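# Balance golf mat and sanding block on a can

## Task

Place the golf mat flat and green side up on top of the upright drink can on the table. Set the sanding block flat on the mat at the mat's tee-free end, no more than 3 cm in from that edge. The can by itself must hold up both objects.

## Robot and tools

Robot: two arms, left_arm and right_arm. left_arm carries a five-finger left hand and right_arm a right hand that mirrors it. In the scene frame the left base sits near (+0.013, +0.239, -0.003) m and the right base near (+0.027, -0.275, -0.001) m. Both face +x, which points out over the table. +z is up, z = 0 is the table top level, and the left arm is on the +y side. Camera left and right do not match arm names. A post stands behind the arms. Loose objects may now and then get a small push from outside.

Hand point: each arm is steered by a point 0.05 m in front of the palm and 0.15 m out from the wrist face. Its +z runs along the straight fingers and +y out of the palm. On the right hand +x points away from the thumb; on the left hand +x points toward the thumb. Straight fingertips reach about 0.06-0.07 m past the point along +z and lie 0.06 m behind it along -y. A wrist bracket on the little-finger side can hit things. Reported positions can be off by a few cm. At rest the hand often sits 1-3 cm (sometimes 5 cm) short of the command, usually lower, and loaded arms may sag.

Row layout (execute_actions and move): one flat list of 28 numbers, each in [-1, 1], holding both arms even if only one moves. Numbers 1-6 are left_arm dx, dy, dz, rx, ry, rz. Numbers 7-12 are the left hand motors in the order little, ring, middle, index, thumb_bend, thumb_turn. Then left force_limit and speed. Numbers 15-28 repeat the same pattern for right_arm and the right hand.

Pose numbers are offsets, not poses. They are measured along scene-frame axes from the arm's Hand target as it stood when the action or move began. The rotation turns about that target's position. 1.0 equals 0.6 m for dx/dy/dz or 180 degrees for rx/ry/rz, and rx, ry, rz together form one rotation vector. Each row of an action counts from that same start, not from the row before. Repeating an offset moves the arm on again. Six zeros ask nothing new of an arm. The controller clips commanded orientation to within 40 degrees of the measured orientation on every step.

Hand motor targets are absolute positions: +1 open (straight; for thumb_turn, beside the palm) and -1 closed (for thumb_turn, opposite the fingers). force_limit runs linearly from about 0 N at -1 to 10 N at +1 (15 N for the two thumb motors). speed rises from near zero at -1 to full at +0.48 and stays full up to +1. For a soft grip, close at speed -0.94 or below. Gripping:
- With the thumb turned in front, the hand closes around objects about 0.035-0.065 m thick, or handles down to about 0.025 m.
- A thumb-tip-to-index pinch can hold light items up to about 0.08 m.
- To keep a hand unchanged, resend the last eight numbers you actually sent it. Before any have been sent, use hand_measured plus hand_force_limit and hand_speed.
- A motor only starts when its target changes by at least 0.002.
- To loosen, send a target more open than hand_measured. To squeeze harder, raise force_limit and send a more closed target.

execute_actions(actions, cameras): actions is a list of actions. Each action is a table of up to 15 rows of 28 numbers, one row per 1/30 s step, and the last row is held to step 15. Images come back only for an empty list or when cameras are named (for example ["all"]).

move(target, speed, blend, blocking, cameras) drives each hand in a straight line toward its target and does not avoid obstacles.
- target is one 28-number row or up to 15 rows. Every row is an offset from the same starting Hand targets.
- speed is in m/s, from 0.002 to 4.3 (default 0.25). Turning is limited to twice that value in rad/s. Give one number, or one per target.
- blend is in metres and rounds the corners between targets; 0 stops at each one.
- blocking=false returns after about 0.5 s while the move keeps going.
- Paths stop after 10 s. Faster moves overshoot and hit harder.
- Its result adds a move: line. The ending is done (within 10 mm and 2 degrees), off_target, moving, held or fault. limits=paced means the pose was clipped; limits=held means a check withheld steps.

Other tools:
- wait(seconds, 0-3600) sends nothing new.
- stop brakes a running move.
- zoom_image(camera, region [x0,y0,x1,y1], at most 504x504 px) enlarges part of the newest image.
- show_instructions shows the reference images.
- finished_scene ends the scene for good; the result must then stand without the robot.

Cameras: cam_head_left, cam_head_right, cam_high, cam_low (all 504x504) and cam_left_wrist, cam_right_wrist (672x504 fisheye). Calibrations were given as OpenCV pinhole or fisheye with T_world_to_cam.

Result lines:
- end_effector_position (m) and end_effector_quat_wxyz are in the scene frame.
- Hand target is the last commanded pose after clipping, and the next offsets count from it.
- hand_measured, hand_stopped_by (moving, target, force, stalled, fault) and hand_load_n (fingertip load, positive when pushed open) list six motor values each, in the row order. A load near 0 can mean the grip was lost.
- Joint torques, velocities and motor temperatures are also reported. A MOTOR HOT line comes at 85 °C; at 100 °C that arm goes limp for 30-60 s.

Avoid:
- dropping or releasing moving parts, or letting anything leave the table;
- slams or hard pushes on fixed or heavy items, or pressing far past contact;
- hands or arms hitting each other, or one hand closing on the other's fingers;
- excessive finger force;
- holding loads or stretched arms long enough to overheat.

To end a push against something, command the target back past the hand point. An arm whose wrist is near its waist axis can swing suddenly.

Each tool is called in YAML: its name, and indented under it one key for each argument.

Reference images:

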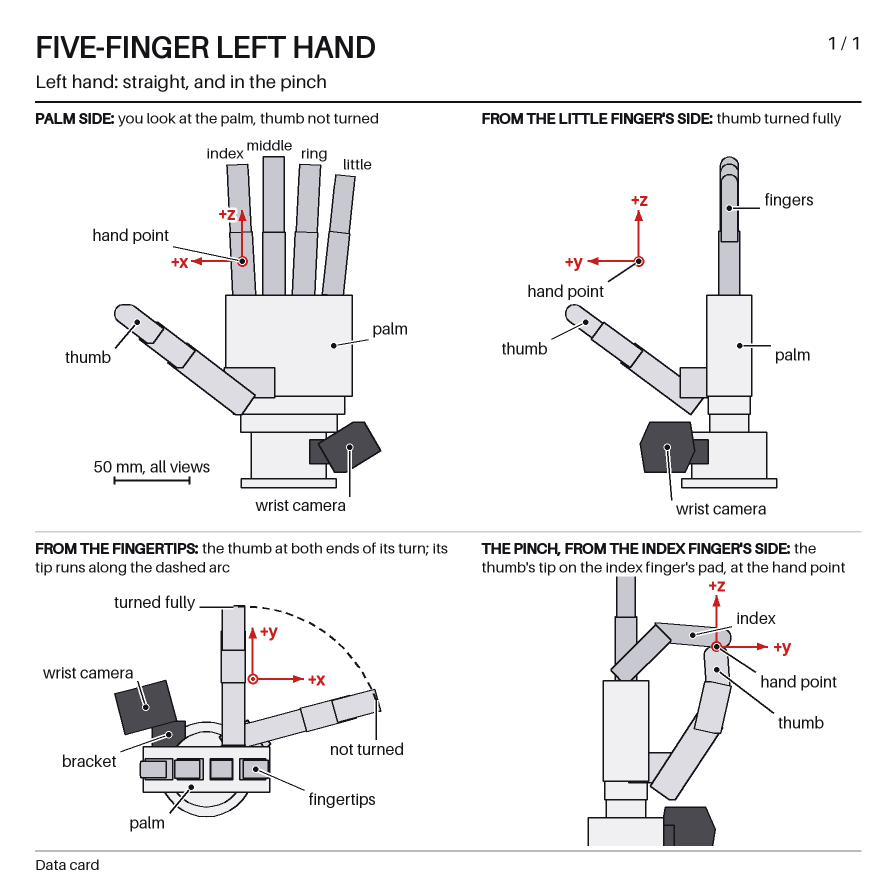

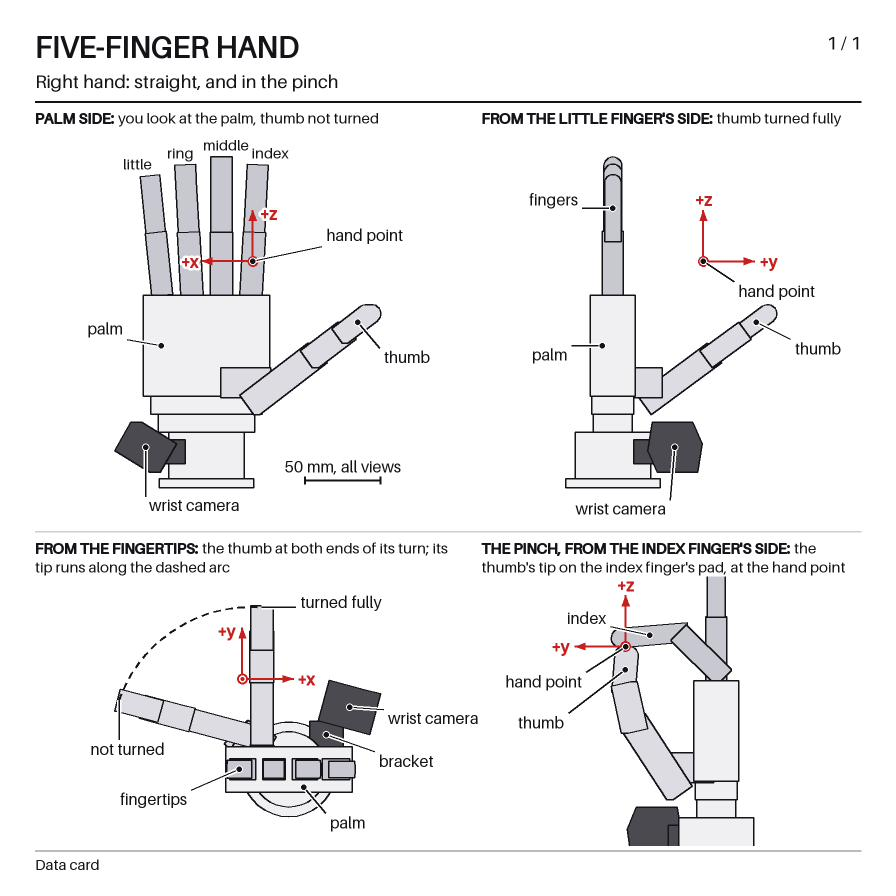

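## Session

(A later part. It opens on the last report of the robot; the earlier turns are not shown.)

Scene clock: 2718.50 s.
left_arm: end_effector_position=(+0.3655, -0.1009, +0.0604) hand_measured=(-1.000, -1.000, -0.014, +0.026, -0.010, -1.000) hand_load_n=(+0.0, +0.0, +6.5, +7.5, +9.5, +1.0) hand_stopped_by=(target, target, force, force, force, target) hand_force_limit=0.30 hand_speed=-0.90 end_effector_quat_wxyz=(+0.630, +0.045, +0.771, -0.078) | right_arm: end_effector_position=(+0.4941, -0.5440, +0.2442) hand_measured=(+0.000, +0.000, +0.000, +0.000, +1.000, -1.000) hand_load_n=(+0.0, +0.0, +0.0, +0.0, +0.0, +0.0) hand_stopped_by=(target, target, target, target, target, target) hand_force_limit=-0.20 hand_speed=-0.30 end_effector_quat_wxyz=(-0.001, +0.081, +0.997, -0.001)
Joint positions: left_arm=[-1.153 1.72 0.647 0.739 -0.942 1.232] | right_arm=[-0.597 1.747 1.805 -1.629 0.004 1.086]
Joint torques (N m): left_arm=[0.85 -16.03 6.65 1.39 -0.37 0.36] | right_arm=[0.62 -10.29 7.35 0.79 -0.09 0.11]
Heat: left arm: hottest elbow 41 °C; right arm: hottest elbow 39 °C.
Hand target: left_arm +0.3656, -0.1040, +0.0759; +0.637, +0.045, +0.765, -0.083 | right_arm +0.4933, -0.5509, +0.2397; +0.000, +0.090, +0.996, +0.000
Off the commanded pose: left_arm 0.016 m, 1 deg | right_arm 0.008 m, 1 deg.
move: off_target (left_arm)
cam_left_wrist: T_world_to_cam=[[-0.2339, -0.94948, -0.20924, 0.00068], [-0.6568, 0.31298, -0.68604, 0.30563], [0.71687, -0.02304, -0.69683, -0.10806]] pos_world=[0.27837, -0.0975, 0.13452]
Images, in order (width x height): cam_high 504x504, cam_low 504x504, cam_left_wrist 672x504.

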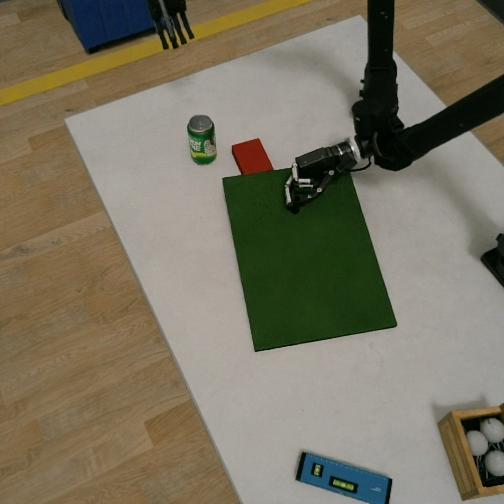

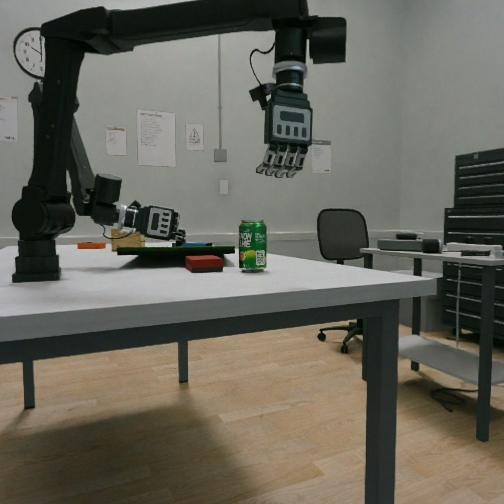

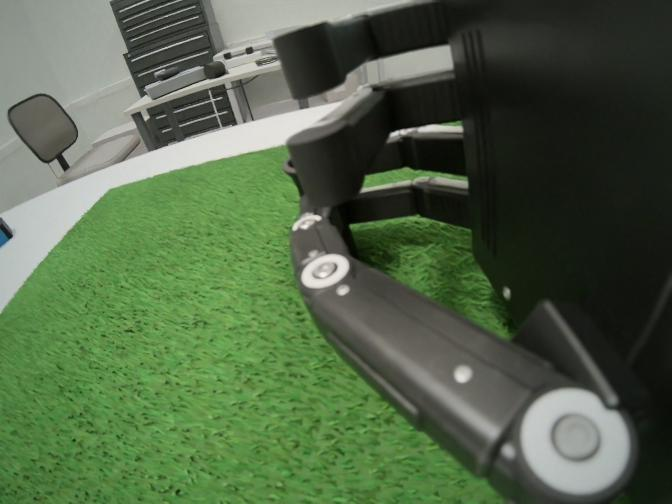

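move:
  target: [0.0098, 0.035, 0.118, -0.0748,0.0213,0, -1, -1, -0.4, -0.4, -0.15, -1, 0.3, -0.9, 0,0,0,0,0,0, 0,0,0,0,1,-1, -0.2, -0.3]
  cameras: ["cam_left_wrist","cam_low","cam_high","cam_head_left","cam_head_right"]
  speed: 0.05

zoom_image:
  camera: "cam_low"
  region: [100, 170, 300, 290]

Scene clock: 2742.57 s.
left_arm: end_effector_position=(+0.3649, -0.0852, +0.1270) hand_measured=(-1.000, -1.000, -0.014, +0.026, -0.010, -1.000) hand_load_n=(+0.0, +0.0, +6.5, +7.5, +10.0, +1.5) hand_stopped_by=(target, target, force, force, force, target) hand_force_limit=0.30 hand_speed=-0.90 end_effector_quat_wxyz=(+0.602, -0.024, +0.780, -0.168) | right_arm: end_effector_position=(+0.4941, -0.5440, +0.2442) hand_measured=(+0.000, +0.000, +0.000, +0.000, +1.000, -1.000) hand_load_n=(+0.0, +0.0, +0.0, +0.0, +0.0, +0.0) hand_stopped_by=(target, target, target, target, target, target) hand_force_limit=-0.20 hand_speed=-0.30 end_effector_quat_wxyz=(-0.001, +0.081, +0.997, -0.001)
Joint positions: left_arm=[-1.1 1.414 0.621 0.463 -0.83 1.021] | right_arm=[-0.597 1.747 1.805 -1.629 0.004 1.086]
Joint torques (N m): left_arm=[2.32 -13.57 9.29 1.72 -0.3 0.33] | right_arm=[0.85 -10.05 7.28 0.7 -0.05 0.05]
Heat: left arm: hottest elbow 41 °C; right arm: hottest elbow 39 °C.
Hand target: left_arm +0.3714, -0.0830, +0.1466; +0.612, -0.033, +0.771, -0.173 | right_arm +0.4933, -0.5509, +0.2397; +0.000, +0.090, +0.996, +0.000
Off the commanded pose: left_arm 0.021 m, 2 deg | right_arm 0.008 m, 1 deg.
move: off_target (left_arm)
cam_left_wrist: T_world_to_cam=[[-0.25099, -0.96776, 0.02136, 0.00475], [-0.70606, 0.16793, -0.68795, 0.35182], [0.66218, -0.18775, -0.72544, -0.05135]] pos_world=[0.2836, -0.06412, 0.20469]
Images, in order (width x height): cam_head_left 504x504, cam_head_right 504x504, cam_high 504x504, cam_low 504x504, cam_left_wrist 672x504.

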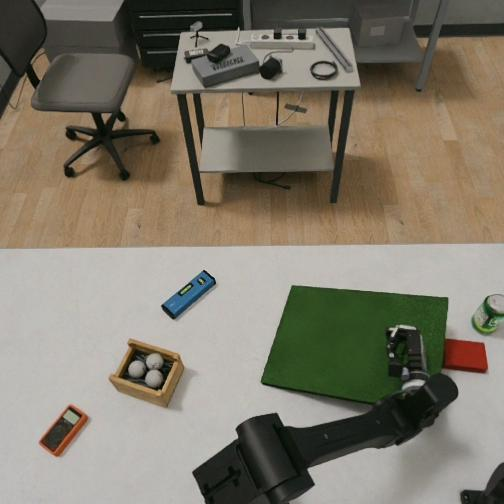

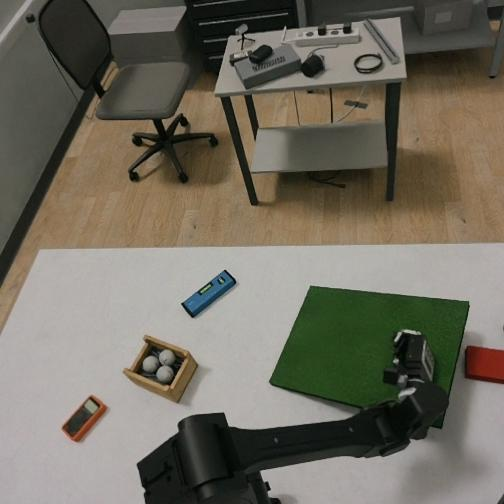

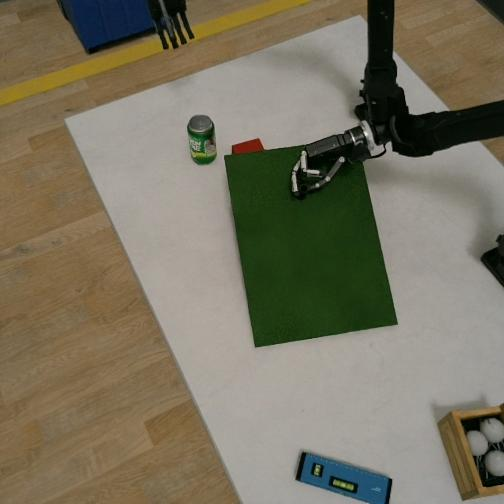

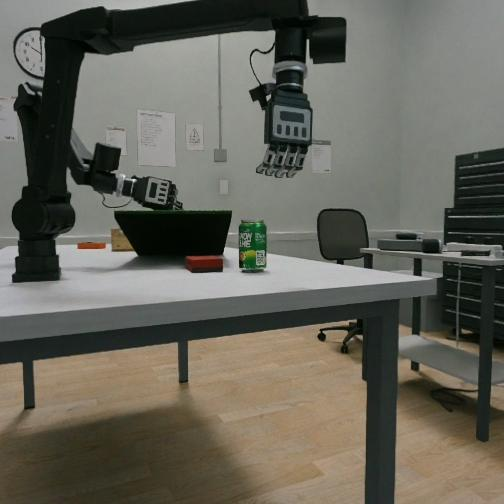

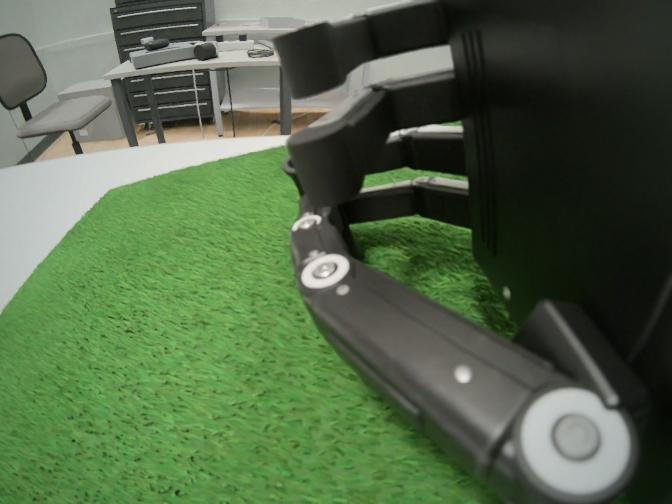

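Scaled by 2.520.

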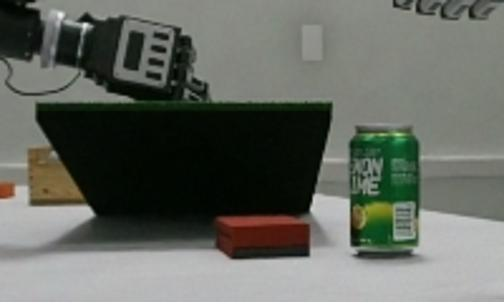

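zoom_image:
  camera: "cam_head_left"
  region: [380, 270, 504, 394]

zoom_image:
  camera: "cam_head_right"
  region: [380, 270, 504, 434]

Scaled by 4.065.

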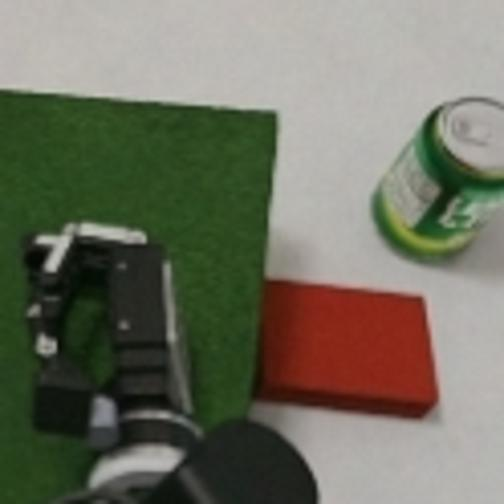

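Scaled by 3.073.

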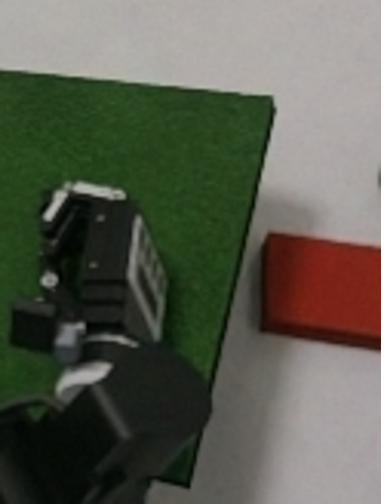

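move:
  target:
    - [0,0,0,0,0,0, -1, -1, -0.4, -0.4, -0.15, -1, 0.3, -0.9, -0.122,0.0515,-0.033,0,0,0.5577, 1,1,1,1,1,1, -0.2, -0.3]
    - [0,0,0,0,0,0, -1, -1, -0.4, -0.4, -0.15, -1, 0.3, -0.9, -0.257,0.187,-0.187,-0.0574,-0.2447,0.9368, 1,1,1,1,1,1, -0.2, -0.3]
  cameras: ["all"]
  speed: 0.15

Scene clock: 3111.23 s.
left_arm: end_effector_position=(+0.3648, -0.0852, +0.1269) hand_measured=(-1.000, -1.000, -0.014, +0.026, -0.010, -1.000) hand_load_n=(+0.0, +0.0, +6.5, +7.5, +9.5, +1.0) hand_stopped_by=(target, target, force, force, force, target) hand_force_limit=0.30 hand_speed=-0.90 end_effector_quat_wxyz=(+0.602, -0.024, +0.780, -0.168) | right_arm: end_effector_position=(+0.3593, -0.4558, +0.1428) hand_measured=(+1.000, +1.000, +1.000, +1.000, +1.000, +1.000) hand_load_n=(+0.0, +0.0, +0.0, +0.0, +0.0, +0.0) hand_stopped_by=(target, target, target, target, target, target) hand_force_limit=-0.20 hand_speed=-0.30 end_effector_quat_wxyz=(-0.206, +0.937, -0.281, +0.020)
Joint positions: left_arm=[-1.1 1.414 0.621 0.463 -0.83 1.02] | right_arm=[-0.509 1.495 1.239 -1.39 -0.411 -1.561]
Joint torques (N m): left_arm=[2.2 -13.63 9.29 1.65 -0.31 0.32] | right_arm=[0.62 -9.88 7.02 0.21 -0.37 -0.07]
Heat: left arm: hottest elbow 44 °C; right arm: hottest elbow 39 °C.
Hand target: left_arm +0.3714, -0.0830, +0.1466; +0.612, -0.033, +0.771, -0.173 | right_arm +0.3573, -0.4572, +0.1484; -0.205, +0.938, -0.279, +0.029 (not the last commanded pose)
Off the commanded pose: left_arm 0.021 m, 2 deg | right_arm 0.031 m, 18 deg.
move: off_target (right_arm; path cut at 10 s); path passed 1 of 2 targets
cam_left_wrist: T_world_to_cam=[[-0.25091, -0.96777, 0.02174, 0.00466], [-0.70616, 0.16763, -0.68792, 0.35182], [0.6621, -0.18796, -0.72546, -0.05133]] pos_world=[0.2836, -0.06412, 0.20469]
cam_right_wrist: T_world_to_cam=[[-0.29146, -0.88401, -0.36547, -0.25278], [-0.8856, 0.10493, 0.45245, 0.30242], [-0.36162, 0.45553, -0.81346, 0.56996]] pos_world=[0.40025, -0.51483, 0.23442]

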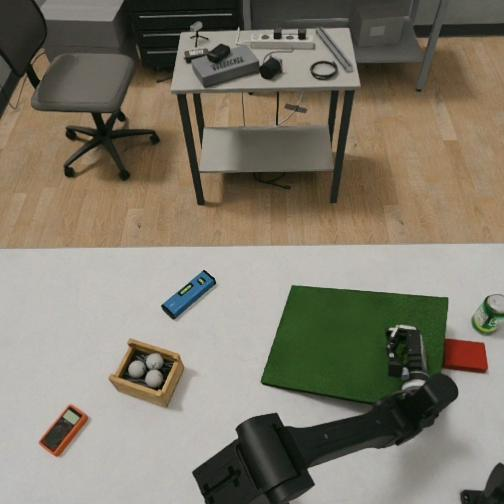

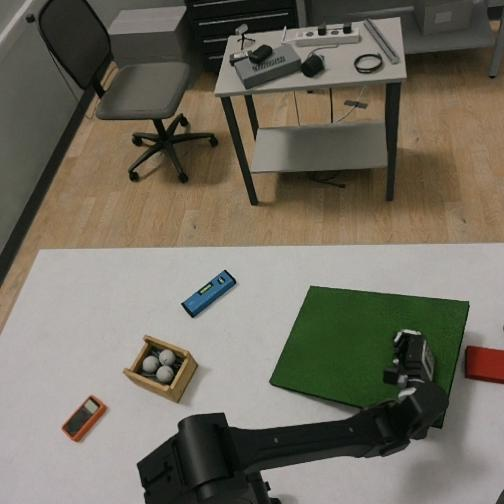

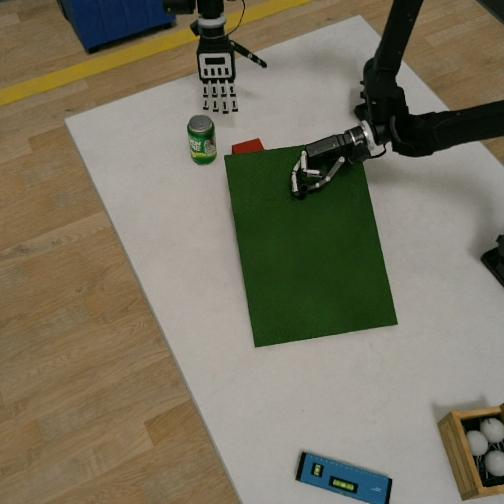

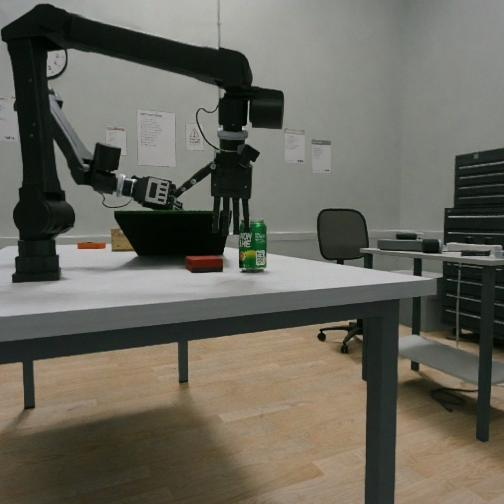

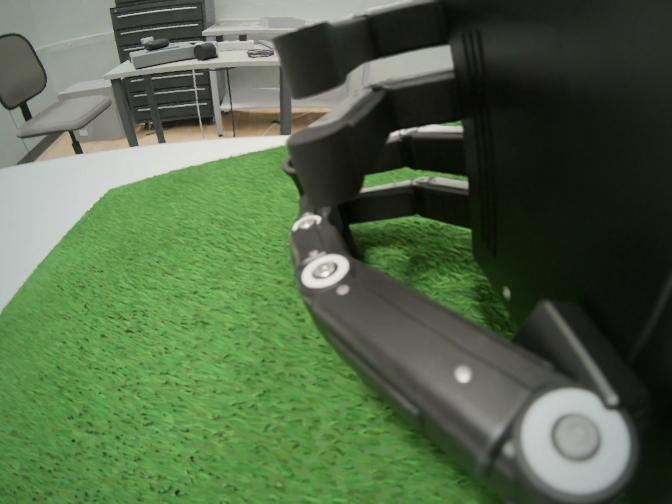

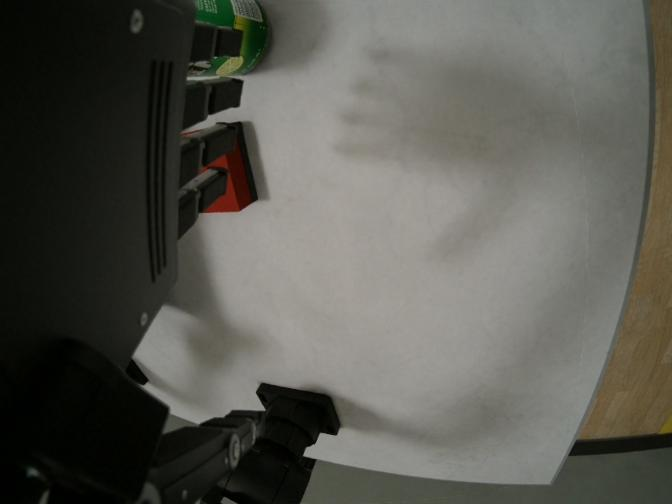

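move:
  target: [0,0,0,0,0,0, -1, -1, -0.4, -0.4, -0.15, -1, 0.3, -0.9, -0.0305,0.031,-0.035,0.0244,-0.032,0.09, 1,1,1,1,1,1, -0.2, -0.3]
  cameras: ["cam_right_wrist","cam_high","cam_low"]
  speed: 0.1

Scene clock: 3136.30 s.
left_arm: end_effector_position=(+0.3648, -0.0852, +0.1269) hand_measured=(-1.000, -1.000, -0.014, +0.026, -0.010, -1.000) hand_load_n=(+0.0, +0.0, +6.5, +7.5, +10.0, +1.0) hand_stopped_by=(target, target, force, force, force, target) hand_force_limit=0.30 hand_speed=-0.90 end_effector_quat_wxyz=(+0.602, -0.024, +0.780, -0.168) | right_arm: end_effector_position=(+0.3439, -0.4367, +0.1218) hand_measured=(+1.000, +1.000, +1.000, +1.000, +1.000, +1.000) hand_load_n=(+0.0, +0.0, +0.0, +0.0, +0.0, +0.0) hand_stopped_by=(target, target, target, target, target, target) hand_force_limit=-0.20 hand_speed=-0.30 end_effector_quat_wxyz=(-0.257, +0.957, -0.133, +0.031)
Joint positions: left_arm=[-1.1 1.414 0.621 0.463 -0.83 1.02] | right_arm=[-0.517 1.465 1.144 -1.424 -0.496 -1.905]
Joint torques (N m): left_arm=[2.37 -13.63 9.29 1.65 -0.3 0.32] | right_arm=[-0.38 -8.53 6.58 -0.43 -0.41 -0.01]
Heat: left arm: hottest elbow 44 °C; right arm: hottest elbow 38 °C.
Hand target: left_arm +0.3714, -0.0830, +0.1466; +0.612, -0.033, +0.771, -0.173 | right_arm +0.3390, -0.4386, +0.1274; -0.257, +0.956, -0.135, +0.036
Off the commanded pose: left_arm 0.021 m, 2 deg | right_arm 0.008 m, 1 deg.
move: done
cam_right_wrist: T_world_to_cam=[[0.01211, -0.89377, -0.44836, -0.3466], [-0.9181, -0.18759, 0.34914, 0.19228], [-0.39616, 0.40741, -0.82284, 0.53062]] pos_world=[0.39094, -0.48989, 0.21408]
Images, in order (width x height): cam_high 504x504, cam_low 504x504, cam_right_wrist 672x504.

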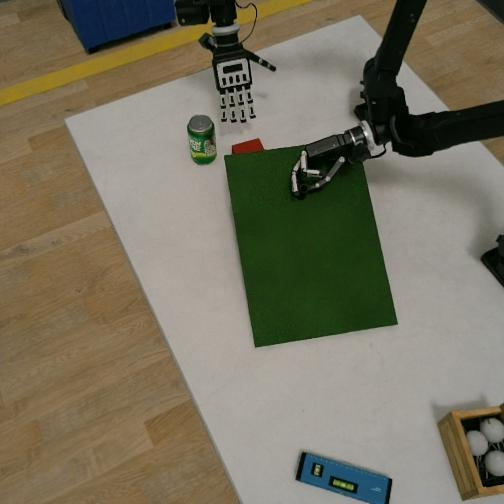

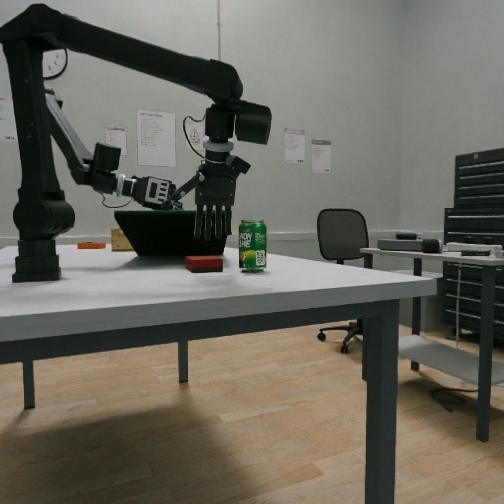

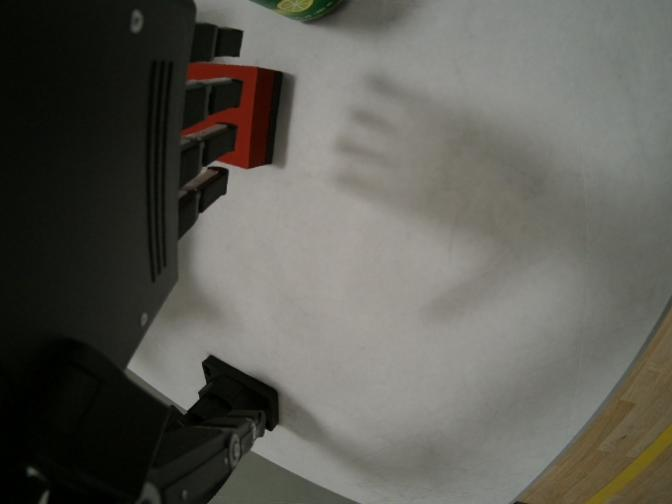

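zoom_image:
  camera: "cam_right_wrist"
  region: [160, 0, 360, 240]

zoom_image:
  camera: "cam_low"
  region: [100, 140, 300, 290]

Scaled by 2.100 from the camera's image (finer frame: 960x720).

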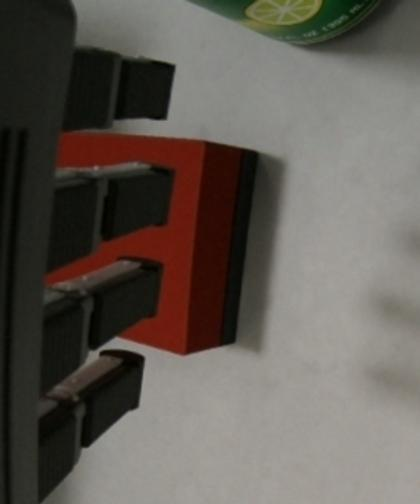

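Scaled by 2.520.

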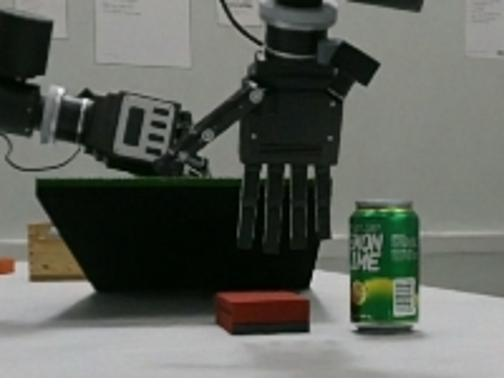

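move:
  target: [0,0,0,0,0,0, -1, -1, -0.4, -0.4, -0.15, -1, 0.3, -0.9, 0.037,0.0065,-0.0623,0,0,0.0222, 1,1,1,1,1,1, -0.2, -0.3]
  cameras: ["cam_right_wrist","cam_low"]
  speed: 0.1

zoom_image:
  camera: "cam_right_wrist"
  region: [160, 0, 360, 240]

zoom_image:
  camera: "cam_low"
  region: [100, 140, 300, 290]

Scene clock: 3244.83 s.
left_arm: end_effector_position=(+0.3648, -0.0852, +0.1269) hand_measured=(-1.000, -1.000, -0.014, +0.026, -0.010, -1.000) hand_load_n=(+0.0, +0.0, +6.5, +7.0, +9.5, +1.0) hand_stopped_by=(target, target, force, force, force, target) hand_force_limit=0.30 hand_speed=-0.90 end_effector_quat_wxyz=(+0.602, -0.024, +0.780, -0.168) | right_arm: end_effector_position=(+0.3579, -0.4369, +0.0909) hand_measured=(+1.000, +1.000, +1.000, +1.000, +1.000, +1.000) hand_load_n=(+0.0, +0.0, +0.0, +0.0, +0.0, -0.5) hand_stopped_by=(target, target, target, target, target, target) hand_force_limit=-0.20 hand_speed=-0.30 end_effector_quat_wxyz=(-0.260, +0.959, -0.111, +0.025)
Joint positions: left_arm=[-1.1 1.414 0.621 0.463 -0.83 1.02] | right_arm=[-0.496 1.532 1.131 -1.359 -0.496 -1.934]
Joint torques (N m): left_arm=[2.32 -13.68 9.28 1.68 -0.31 0.32] | right_arm=[2.9 -7.18 6.57 0.31 -0.28 -0.05]
Heat: left arm: hottest elbow 44 °C; right arm: hottest elbow 37 °C.
Hand target: left_arm +0.3714, -0.0830, +0.1466; +0.612, -0.033, +0.771, -0.173 | right_arm +0.3612, -0.4347, +0.0899; -0.258, +0.960, -0.101, +0.027
Off the commanded pose: left_arm 0.021 m, 2 deg | right_arm 0.004 m, 1 deg.
move: done
cam_right_wrist: T_world_to_cam=[[0.05301, -0.89017, -0.45254, -0.3735], [-0.90899, -0.23064, 0.3472, 0.19392], [-0.41344, 0.39295, -0.82138, 0.51053]] pos_world=[0.40714, -0.48837, 0.18298]
Images, in order (width x height): cam_low 504x504, cam_right_wrist 672x504.

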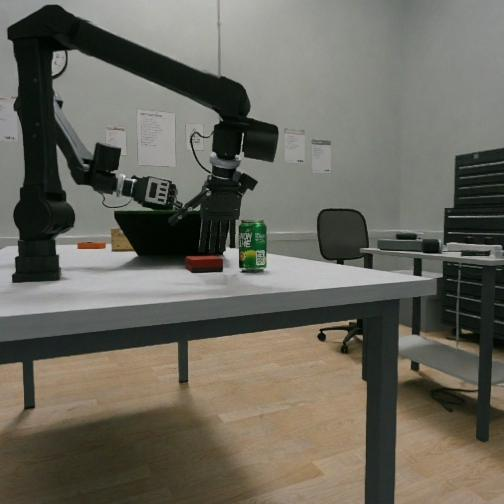

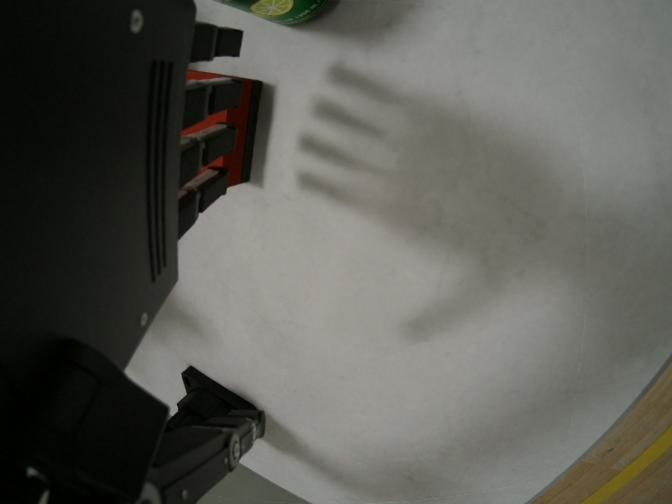

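Scaled by 2.100 from the camera's image (finer frame: 960x720).

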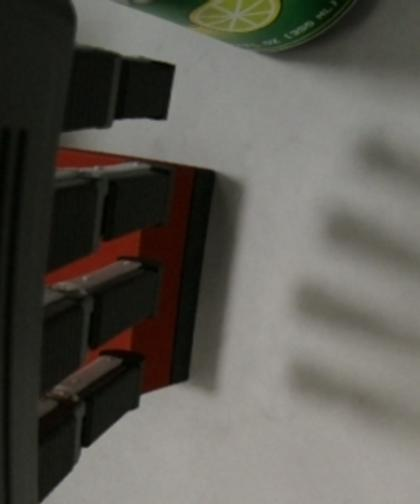

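Scaled by 2.520.

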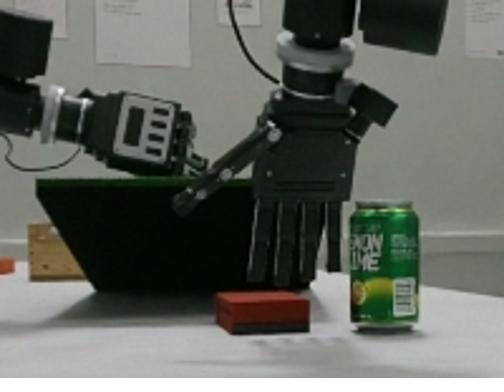

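move:
  target: [0,0,0,0,0,0, -1, -1, -0.4, -0.4, -0.15, -1, 0.3, -0.9, 0.0132,0.0065,-0.058,0,0,0, 1,1,1,1,1,1, -0.2, -0.3]
  cameras: ["cam_right_wrist","cam_low"]
  speed: 0.08

zoom_image:
  camera: "cam_right_wrist"
  region: [160, 0, 360, 240]

zoom_image:
  camera: "cam_low"
  region: [150, 190, 290, 290]

Scene clock: 3280.97 s.
left_arm: end_effector_position=(+0.3648, -0.0852, +0.1269) hand_measured=(-1.000, -1.000, -0.014, +0.026, -0.010, -1.000) hand_load_n=(+0.0, -0.5, +6.5, +7.5, +9.5, +1.0) hand_stopped_by=(target, target, force, force, force, target) hand_force_limit=0.30 hand_speed=-0.90 end_effector_quat_wxyz=(+0.602, -0.024, +0.780, -0.168) | right_arm: end_effector_position=(+0.3664, -0.4350, +0.0570) hand_measured=(+1.000, +1.000, +1.000, +1.000, +1.000, +1.000) hand_load_n=(+0.0, +0.0, +0.0, +0.0, +0.0, +0.0) hand_stopped_by=(target, target, target, target, target, target) hand_force_limit=-0.20 hand_speed=-0.30 end_effector_quat_wxyz=(-0.258, +0.960, -0.104, +0.028)
Joint positions: left_arm=[-1.1 1.414 0.621 0.463 -0.83 1.02] | right_arm=[-0.48 1.58 1.092 -1.258 -0.496 -1.929]
Joint torques (N m): left_arm=[2.26 -13.63 9.29 1.65 -0.3 0.32] | right_arm=[2.37 -7.65 6.58 0.51 -0.35 0.11]
Heat: left arm: hottest elbow 44 °C; right arm: hottest elbow 38 °C.
Hand target: left_arm +0.3714, -0.0830, +0.1466; +0.612, -0.033, +0.771, -0.173 | right_arm +0.3691, -0.4307, +0.0552; -0.258, +0.960, -0.101, +0.027
Off the commanded pose: left_arm 0.021 m, 2 deg | right_arm 0.005 m, 0 deg.
move: done
cam_right_wrist: T_world_to_cam=[[0.06765, -0.8921, -0.44675, -0.39418], [-0.90908, -0.23961, 0.34082, 0.21041], [-0.41109, 0.38307, -0.8272, 0.48065]] pos_world=[0.41554, -0.48536, 0.14979]
Images, in order (width x height): cam_low 504x504, cam_right_wrist 672x504.

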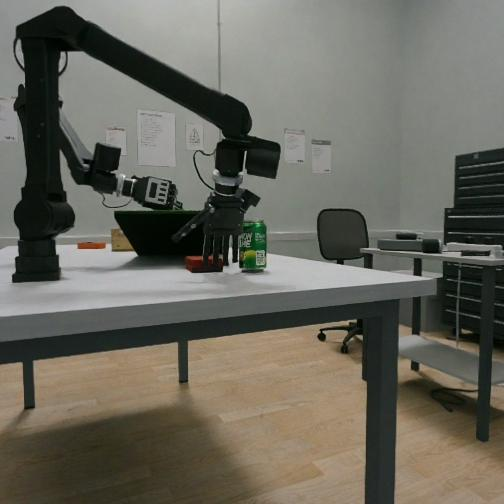

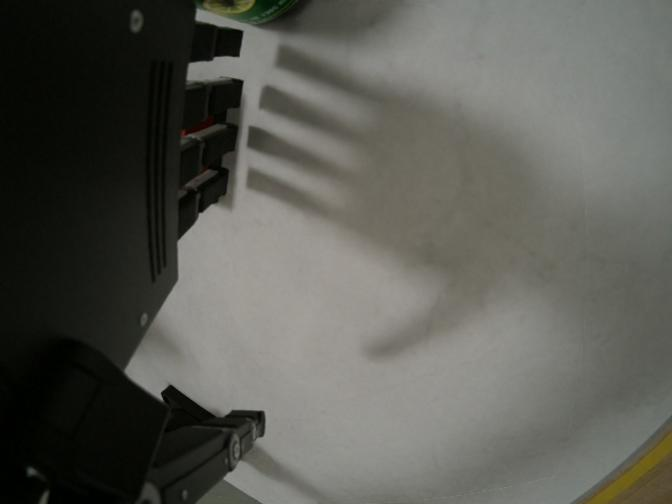

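Scaled by 2.100 from the camera's image (finer frame: 960x720).

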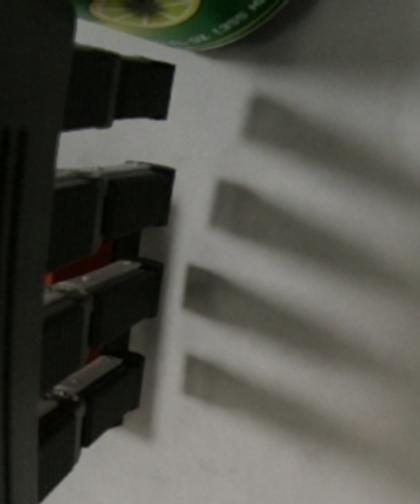

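Scaled by 3.600.

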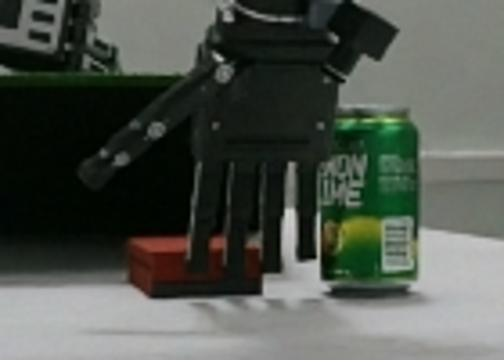

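move:
  target: [0,0,0,0,0,0, -1, -1, -0.4, -0.4, -0.15, -1, 0.3, -0.9, 0.0,0.0702,-0.0195,0.0272,-0.0058,0, 1,1,1,1,1,1, -0.2, -0.3]
  cameras: ["cam_right_wrist","cam_low"]
  speed: 0.05

zoom_image:
  camera: "cam_right_wrist"
  region: [160, 0, 360, 240]

zoom_image:
  camera: "cam_low"
  region: [150, 190, 290, 290]

Scene clock: 3306.70 s.
left_arm: end_effector_position=(+0.3648, -0.0852, +0.1269) hand_measured=(-1.000, -1.000, -0.014, +0.026, -0.010, -1.000) hand_load_n=(+0.5, +0.0, +6.5, +7.5, +10.0, +1.5) hand_stopped_by=(target, target, force, force, force, target) hand_force_limit=0.30 hand_speed=-0.90 end_effector_quat_wxyz=(+0.602, -0.024, +0.780, -0.168) | right_arm: end_effector_position=(+0.3669, -0.4196, +0.0508) hand_measured=(+1.000, +1.000, +1.000, +1.000, +1.000, +1.000) hand_load_n=(+0.0, +0.0, -6.5, -3.0, +0.0, +0.0) hand_stopped_by=(target, target, target, target, target, target) hand_force_limit=-0.20 hand_speed=-0.30 end_effector_quat_wxyz=(-0.274, +0.955, -0.108, +0.041)
Joint positions: left_arm=[-1.1 1.414 0.621 0.463 -0.83 1.02] | right_arm=[-0.468 1.564 1.051 -1.215 -0.54 -1.905]
Joint torques (N m): left_arm=[2.32 -13.63 9.28 1.65 -0.3 0.32] | right_arm=[4.6 -7.47 4.51 0.31 -2.22 0.26]
Heat: left arm: hottest elbow 44 °C; right arm: hottest elbow 37 °C.
Hand target: left_arm +0.3714, -0.0830, +0.1466; +0.612, -0.033, +0.771, -0.173 | right_arm +0.3692, -0.3887, +0.0435; -0.300, +0.948, -0.100, +0.032
Off the commanded pose: left_arm 0.021 m, 2 deg | right_arm 0.032 m, 3 deg.
move: off_target (right_arm)
cam_right_wrist: T_world_to_cam=[[0.06601, -0.87886, -0.47249, -0.37579], [-0.92116, -0.2357, 0.30971, 0.22422], [-0.38355, 0.41479, -0.82513, 0.4729]] pos_world=[0.41273, -0.47358, 0.1432]
Images, in order (width x height): cam_low 504x504, cam_right_wrist 672x504.

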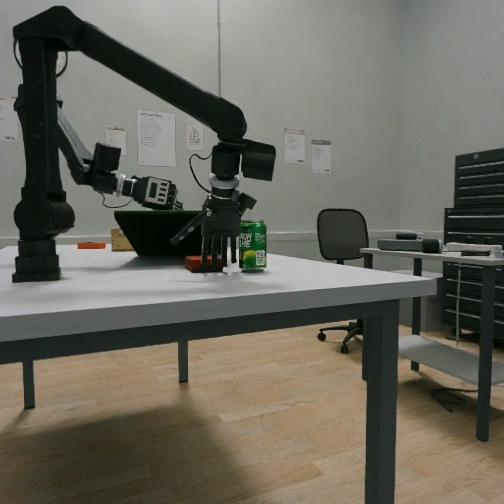

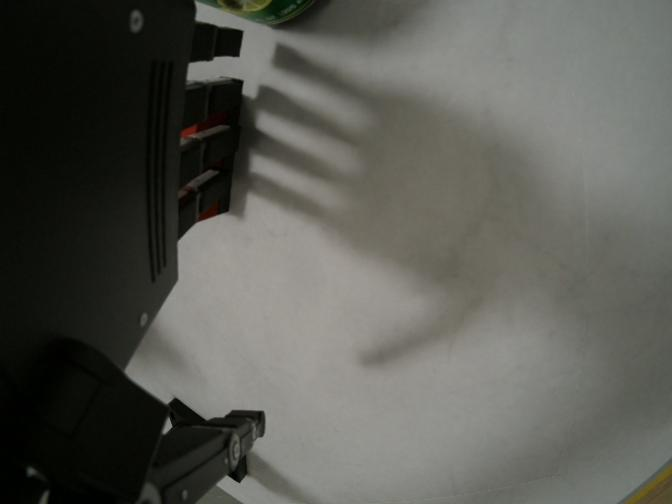

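Scaled by 2.100 from the camera's image (finer frame: 960x720).

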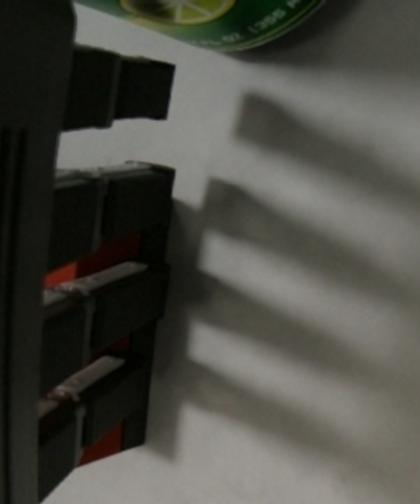

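Scaled by 3.600.

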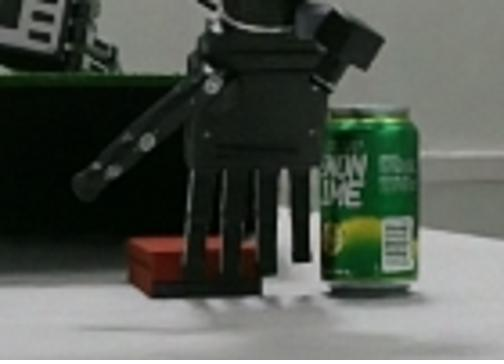

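move:
  target: [0,0,0,0,0,0, -1, -1, -0.4, -0.4, -0.15, -1, 0.3, -0.9, 0.0,0.025,0.0,0,0,0, 1,1,1,1,1,1, -0.2, -0.3]
  cameras: ["cam_right_wrist","cam_low"]
  speed: 0.03

zoom_image:
  camera: "cam_low"
  region: [150, 190, 290, 290]

Scene clock: 3340.27 s.
left_arm: end_effector_position=(+0.3648, -0.0852, +0.1269) hand_measured=(-1.000, -1.000, -0.014, +0.026, -0.010, -1.000) hand_load_n=(+0.0, +0.0, +6.5, +7.5, +9.5, +1.0) hand_stopped_by=(target, target, force, force, force, target) hand_force_limit=0.30 hand_speed=-0.90 end_effector_quat_wxyz=(+0.602, -0.024, +0.780, -0.168) | right_arm: end_effector_position=(+0.3693, -0.4028, +0.0481) hand_measured=(+1.000, +1.000, +1.000, +1.000, +1.000, +1.000) hand_load_n=(+0.0, +0.0, -4.0, -3.5, +0.0, -0.5) hand_stopped_by=(target, target, target, target, target, target) hand_force_limit=-0.20 hand_speed=-0.30 end_effector_quat_wxyz=(-0.282, +0.952, -0.112, +0.045)
Joint positions: left_arm=[-1.1 1.414 0.621 0.463 -0.83 1.02] | right_arm=[-0.439 1.551 1.024 -1.182 -0.565 -1.865]
Joint torques (N m): left_arm=[2.32 -13.57 9.26 1.66 -0.3 0.32] | right_arm=[5.77 -7.65 4.6 0.03 -1.46 0.19]
Motor temperatures (°C): left_arm=[32 32 44 31 32 33] | right_arm=[30 36 36 32 37 31]
Heat: left arm: hottest elbow 44 °C; right arm: hottest wrist yaw 37 °C.
Hand target: left_arm +0.3714, -0.0830, +0.1466; +0.612, -0.033, +0.771, -0.173 | right_arm +0.3691, -0.3737, +0.0434; -0.300, +0.948, -0.100, +0.032
Off the commanded pose: left_arm 0.021 m, 2 deg | right_arm 0.030 m, 3 deg.
move: off_target (right_arm)
cam_right_wrist: T_world_to_cam=[[0.06168, -0.87085, -0.48766, -0.35683], [-0.92596, -0.2323, 0.29771, 0.23496], [-0.37254, 0.4332, -0.8207, 0.46773]] pos_world=[0.41383, -0.45879, 0.1399]
Images, in order (width x height): cam_low 504x504, cam_right_wrist 672x504.

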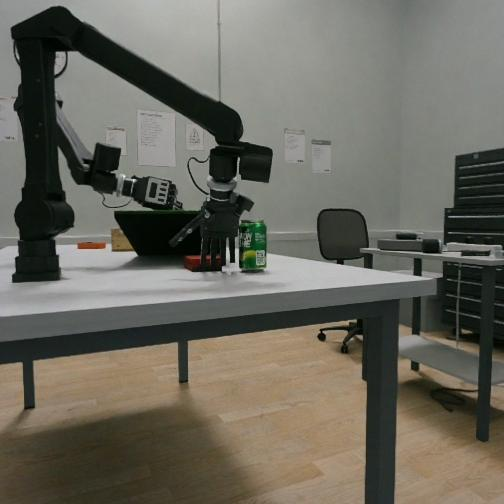

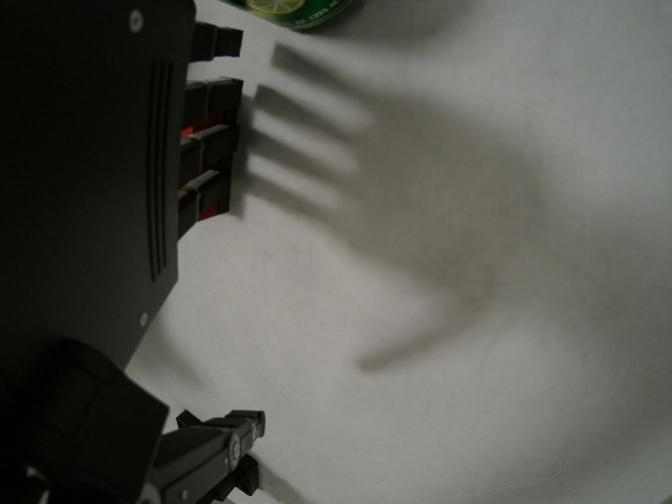

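Scaled by 3.600.

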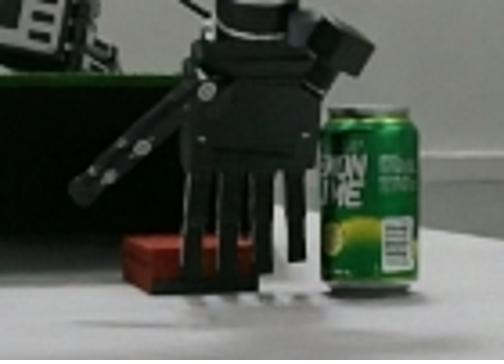

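move:
  target: [0,0,0,0,0,0, -1, -1, -0.4, -0.4, -0.15, -1, 0.3, -0.9, 0.0,0.083,-0.015,0.0272,-0.0058,0, 1,1,1,1,1,1, -0.2, -0.3]
  cameras: ["cam_right_wrist","cam_low"]
  speed: 0.04

zoom_image:
  camera: "cam_low"
  region: [150, 190, 290, 290]

zoom_image:
  camera: "cam_right_wrist"
  region: [160, 0, 360, 240]

Scene clock: 3356.20 s.
left_arm: end_effector_position=(+0.3648, -0.0852, +0.1269) hand_measured=(-1.000, -1.000, -0.014, +0.026, -0.010, -1.000) hand_load_n=(+0.0, +0.0, +6.5, +7.5, +9.5, +1.0) hand_stopped_by=(target, target, force, force, force, target) hand_force_limit=0.30 hand_speed=-0.90 end_effector_quat_wxyz=(+0.602, -0.024, +0.780, -0.168) | right_arm: end_effector_position=(+0.3716, -0.3573, +0.0406) hand_measured=(+1.000, +1.000, +1.000, +1.000, +1.000, +1.000) hand_load_n=(+0.0, +0.0, -4.5, -4.0, +0.0, +0.0) hand_stopped_by=(target, target, target, target, target, target) hand_force_limit=-0.20 hand_speed=-0.30 end_effector_quat_wxyz=(-0.318, +0.940, -0.111, +0.053)
Joint positions: left_arm=[-1.1 1.414 0.621 0.463 -0.83 1.02] | right_arm=[-0.37 1.523 0.956 -1.108 -0.649 -1.789]
Joint torques (N m): left_arm=[2.32 -13.63 9.31 1.63 -0.3 0.32] | right_arm=[5.25 -6.59 4.11 0.2 -2.03 0.27]
Heat: left arm: hottest elbow 44 °C; right arm: hottest wrist yaw 37 °C.
Hand target: left_arm +0.3714, -0.0830, +0.1466; +0.612, -0.033, +0.771, -0.173 | right_arm +0.3692, -0.3238, +0.0346; -0.341, +0.934, -0.099, +0.036
Off the commanded pose: left_arm 0.021 m, 2 deg | right_arm 0.034 m, 4 deg.
move: off_target (right_arm)
cam_right_wrist: T_world_to_cam=[[0.07237, -0.83373, -0.54742, -0.3093], [-0.93328, -0.25019, 0.25766, 0.24786], [-0.35178, 0.49225, -0.79621, 0.45516]] pos_world=[0.41382, -0.41991, 0.12922]
Images, in order (width x height): cam_low 504x504, cam_right_wrist 672x504.

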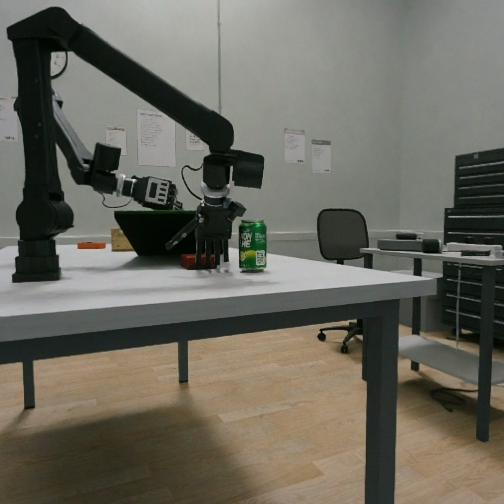

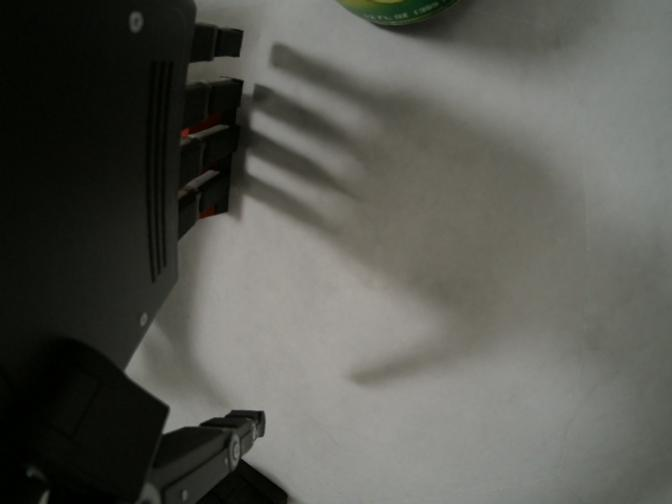

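Scaled by 3.600.

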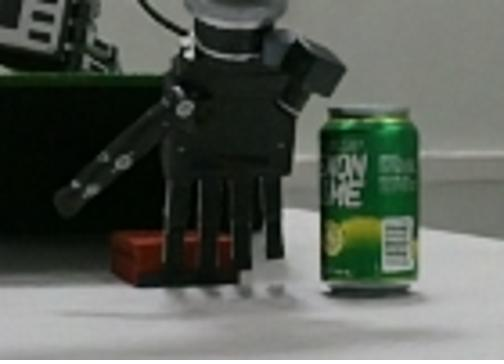

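Scaled by 2.100 from the camera's image (finer frame: 960x720).

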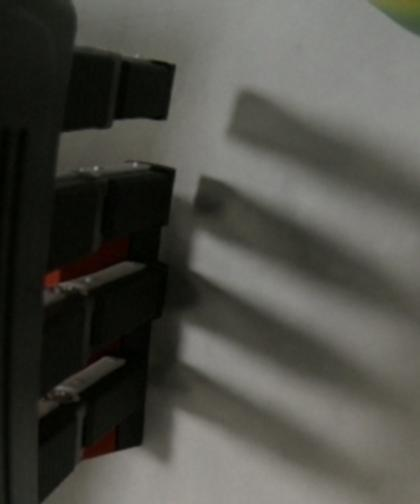

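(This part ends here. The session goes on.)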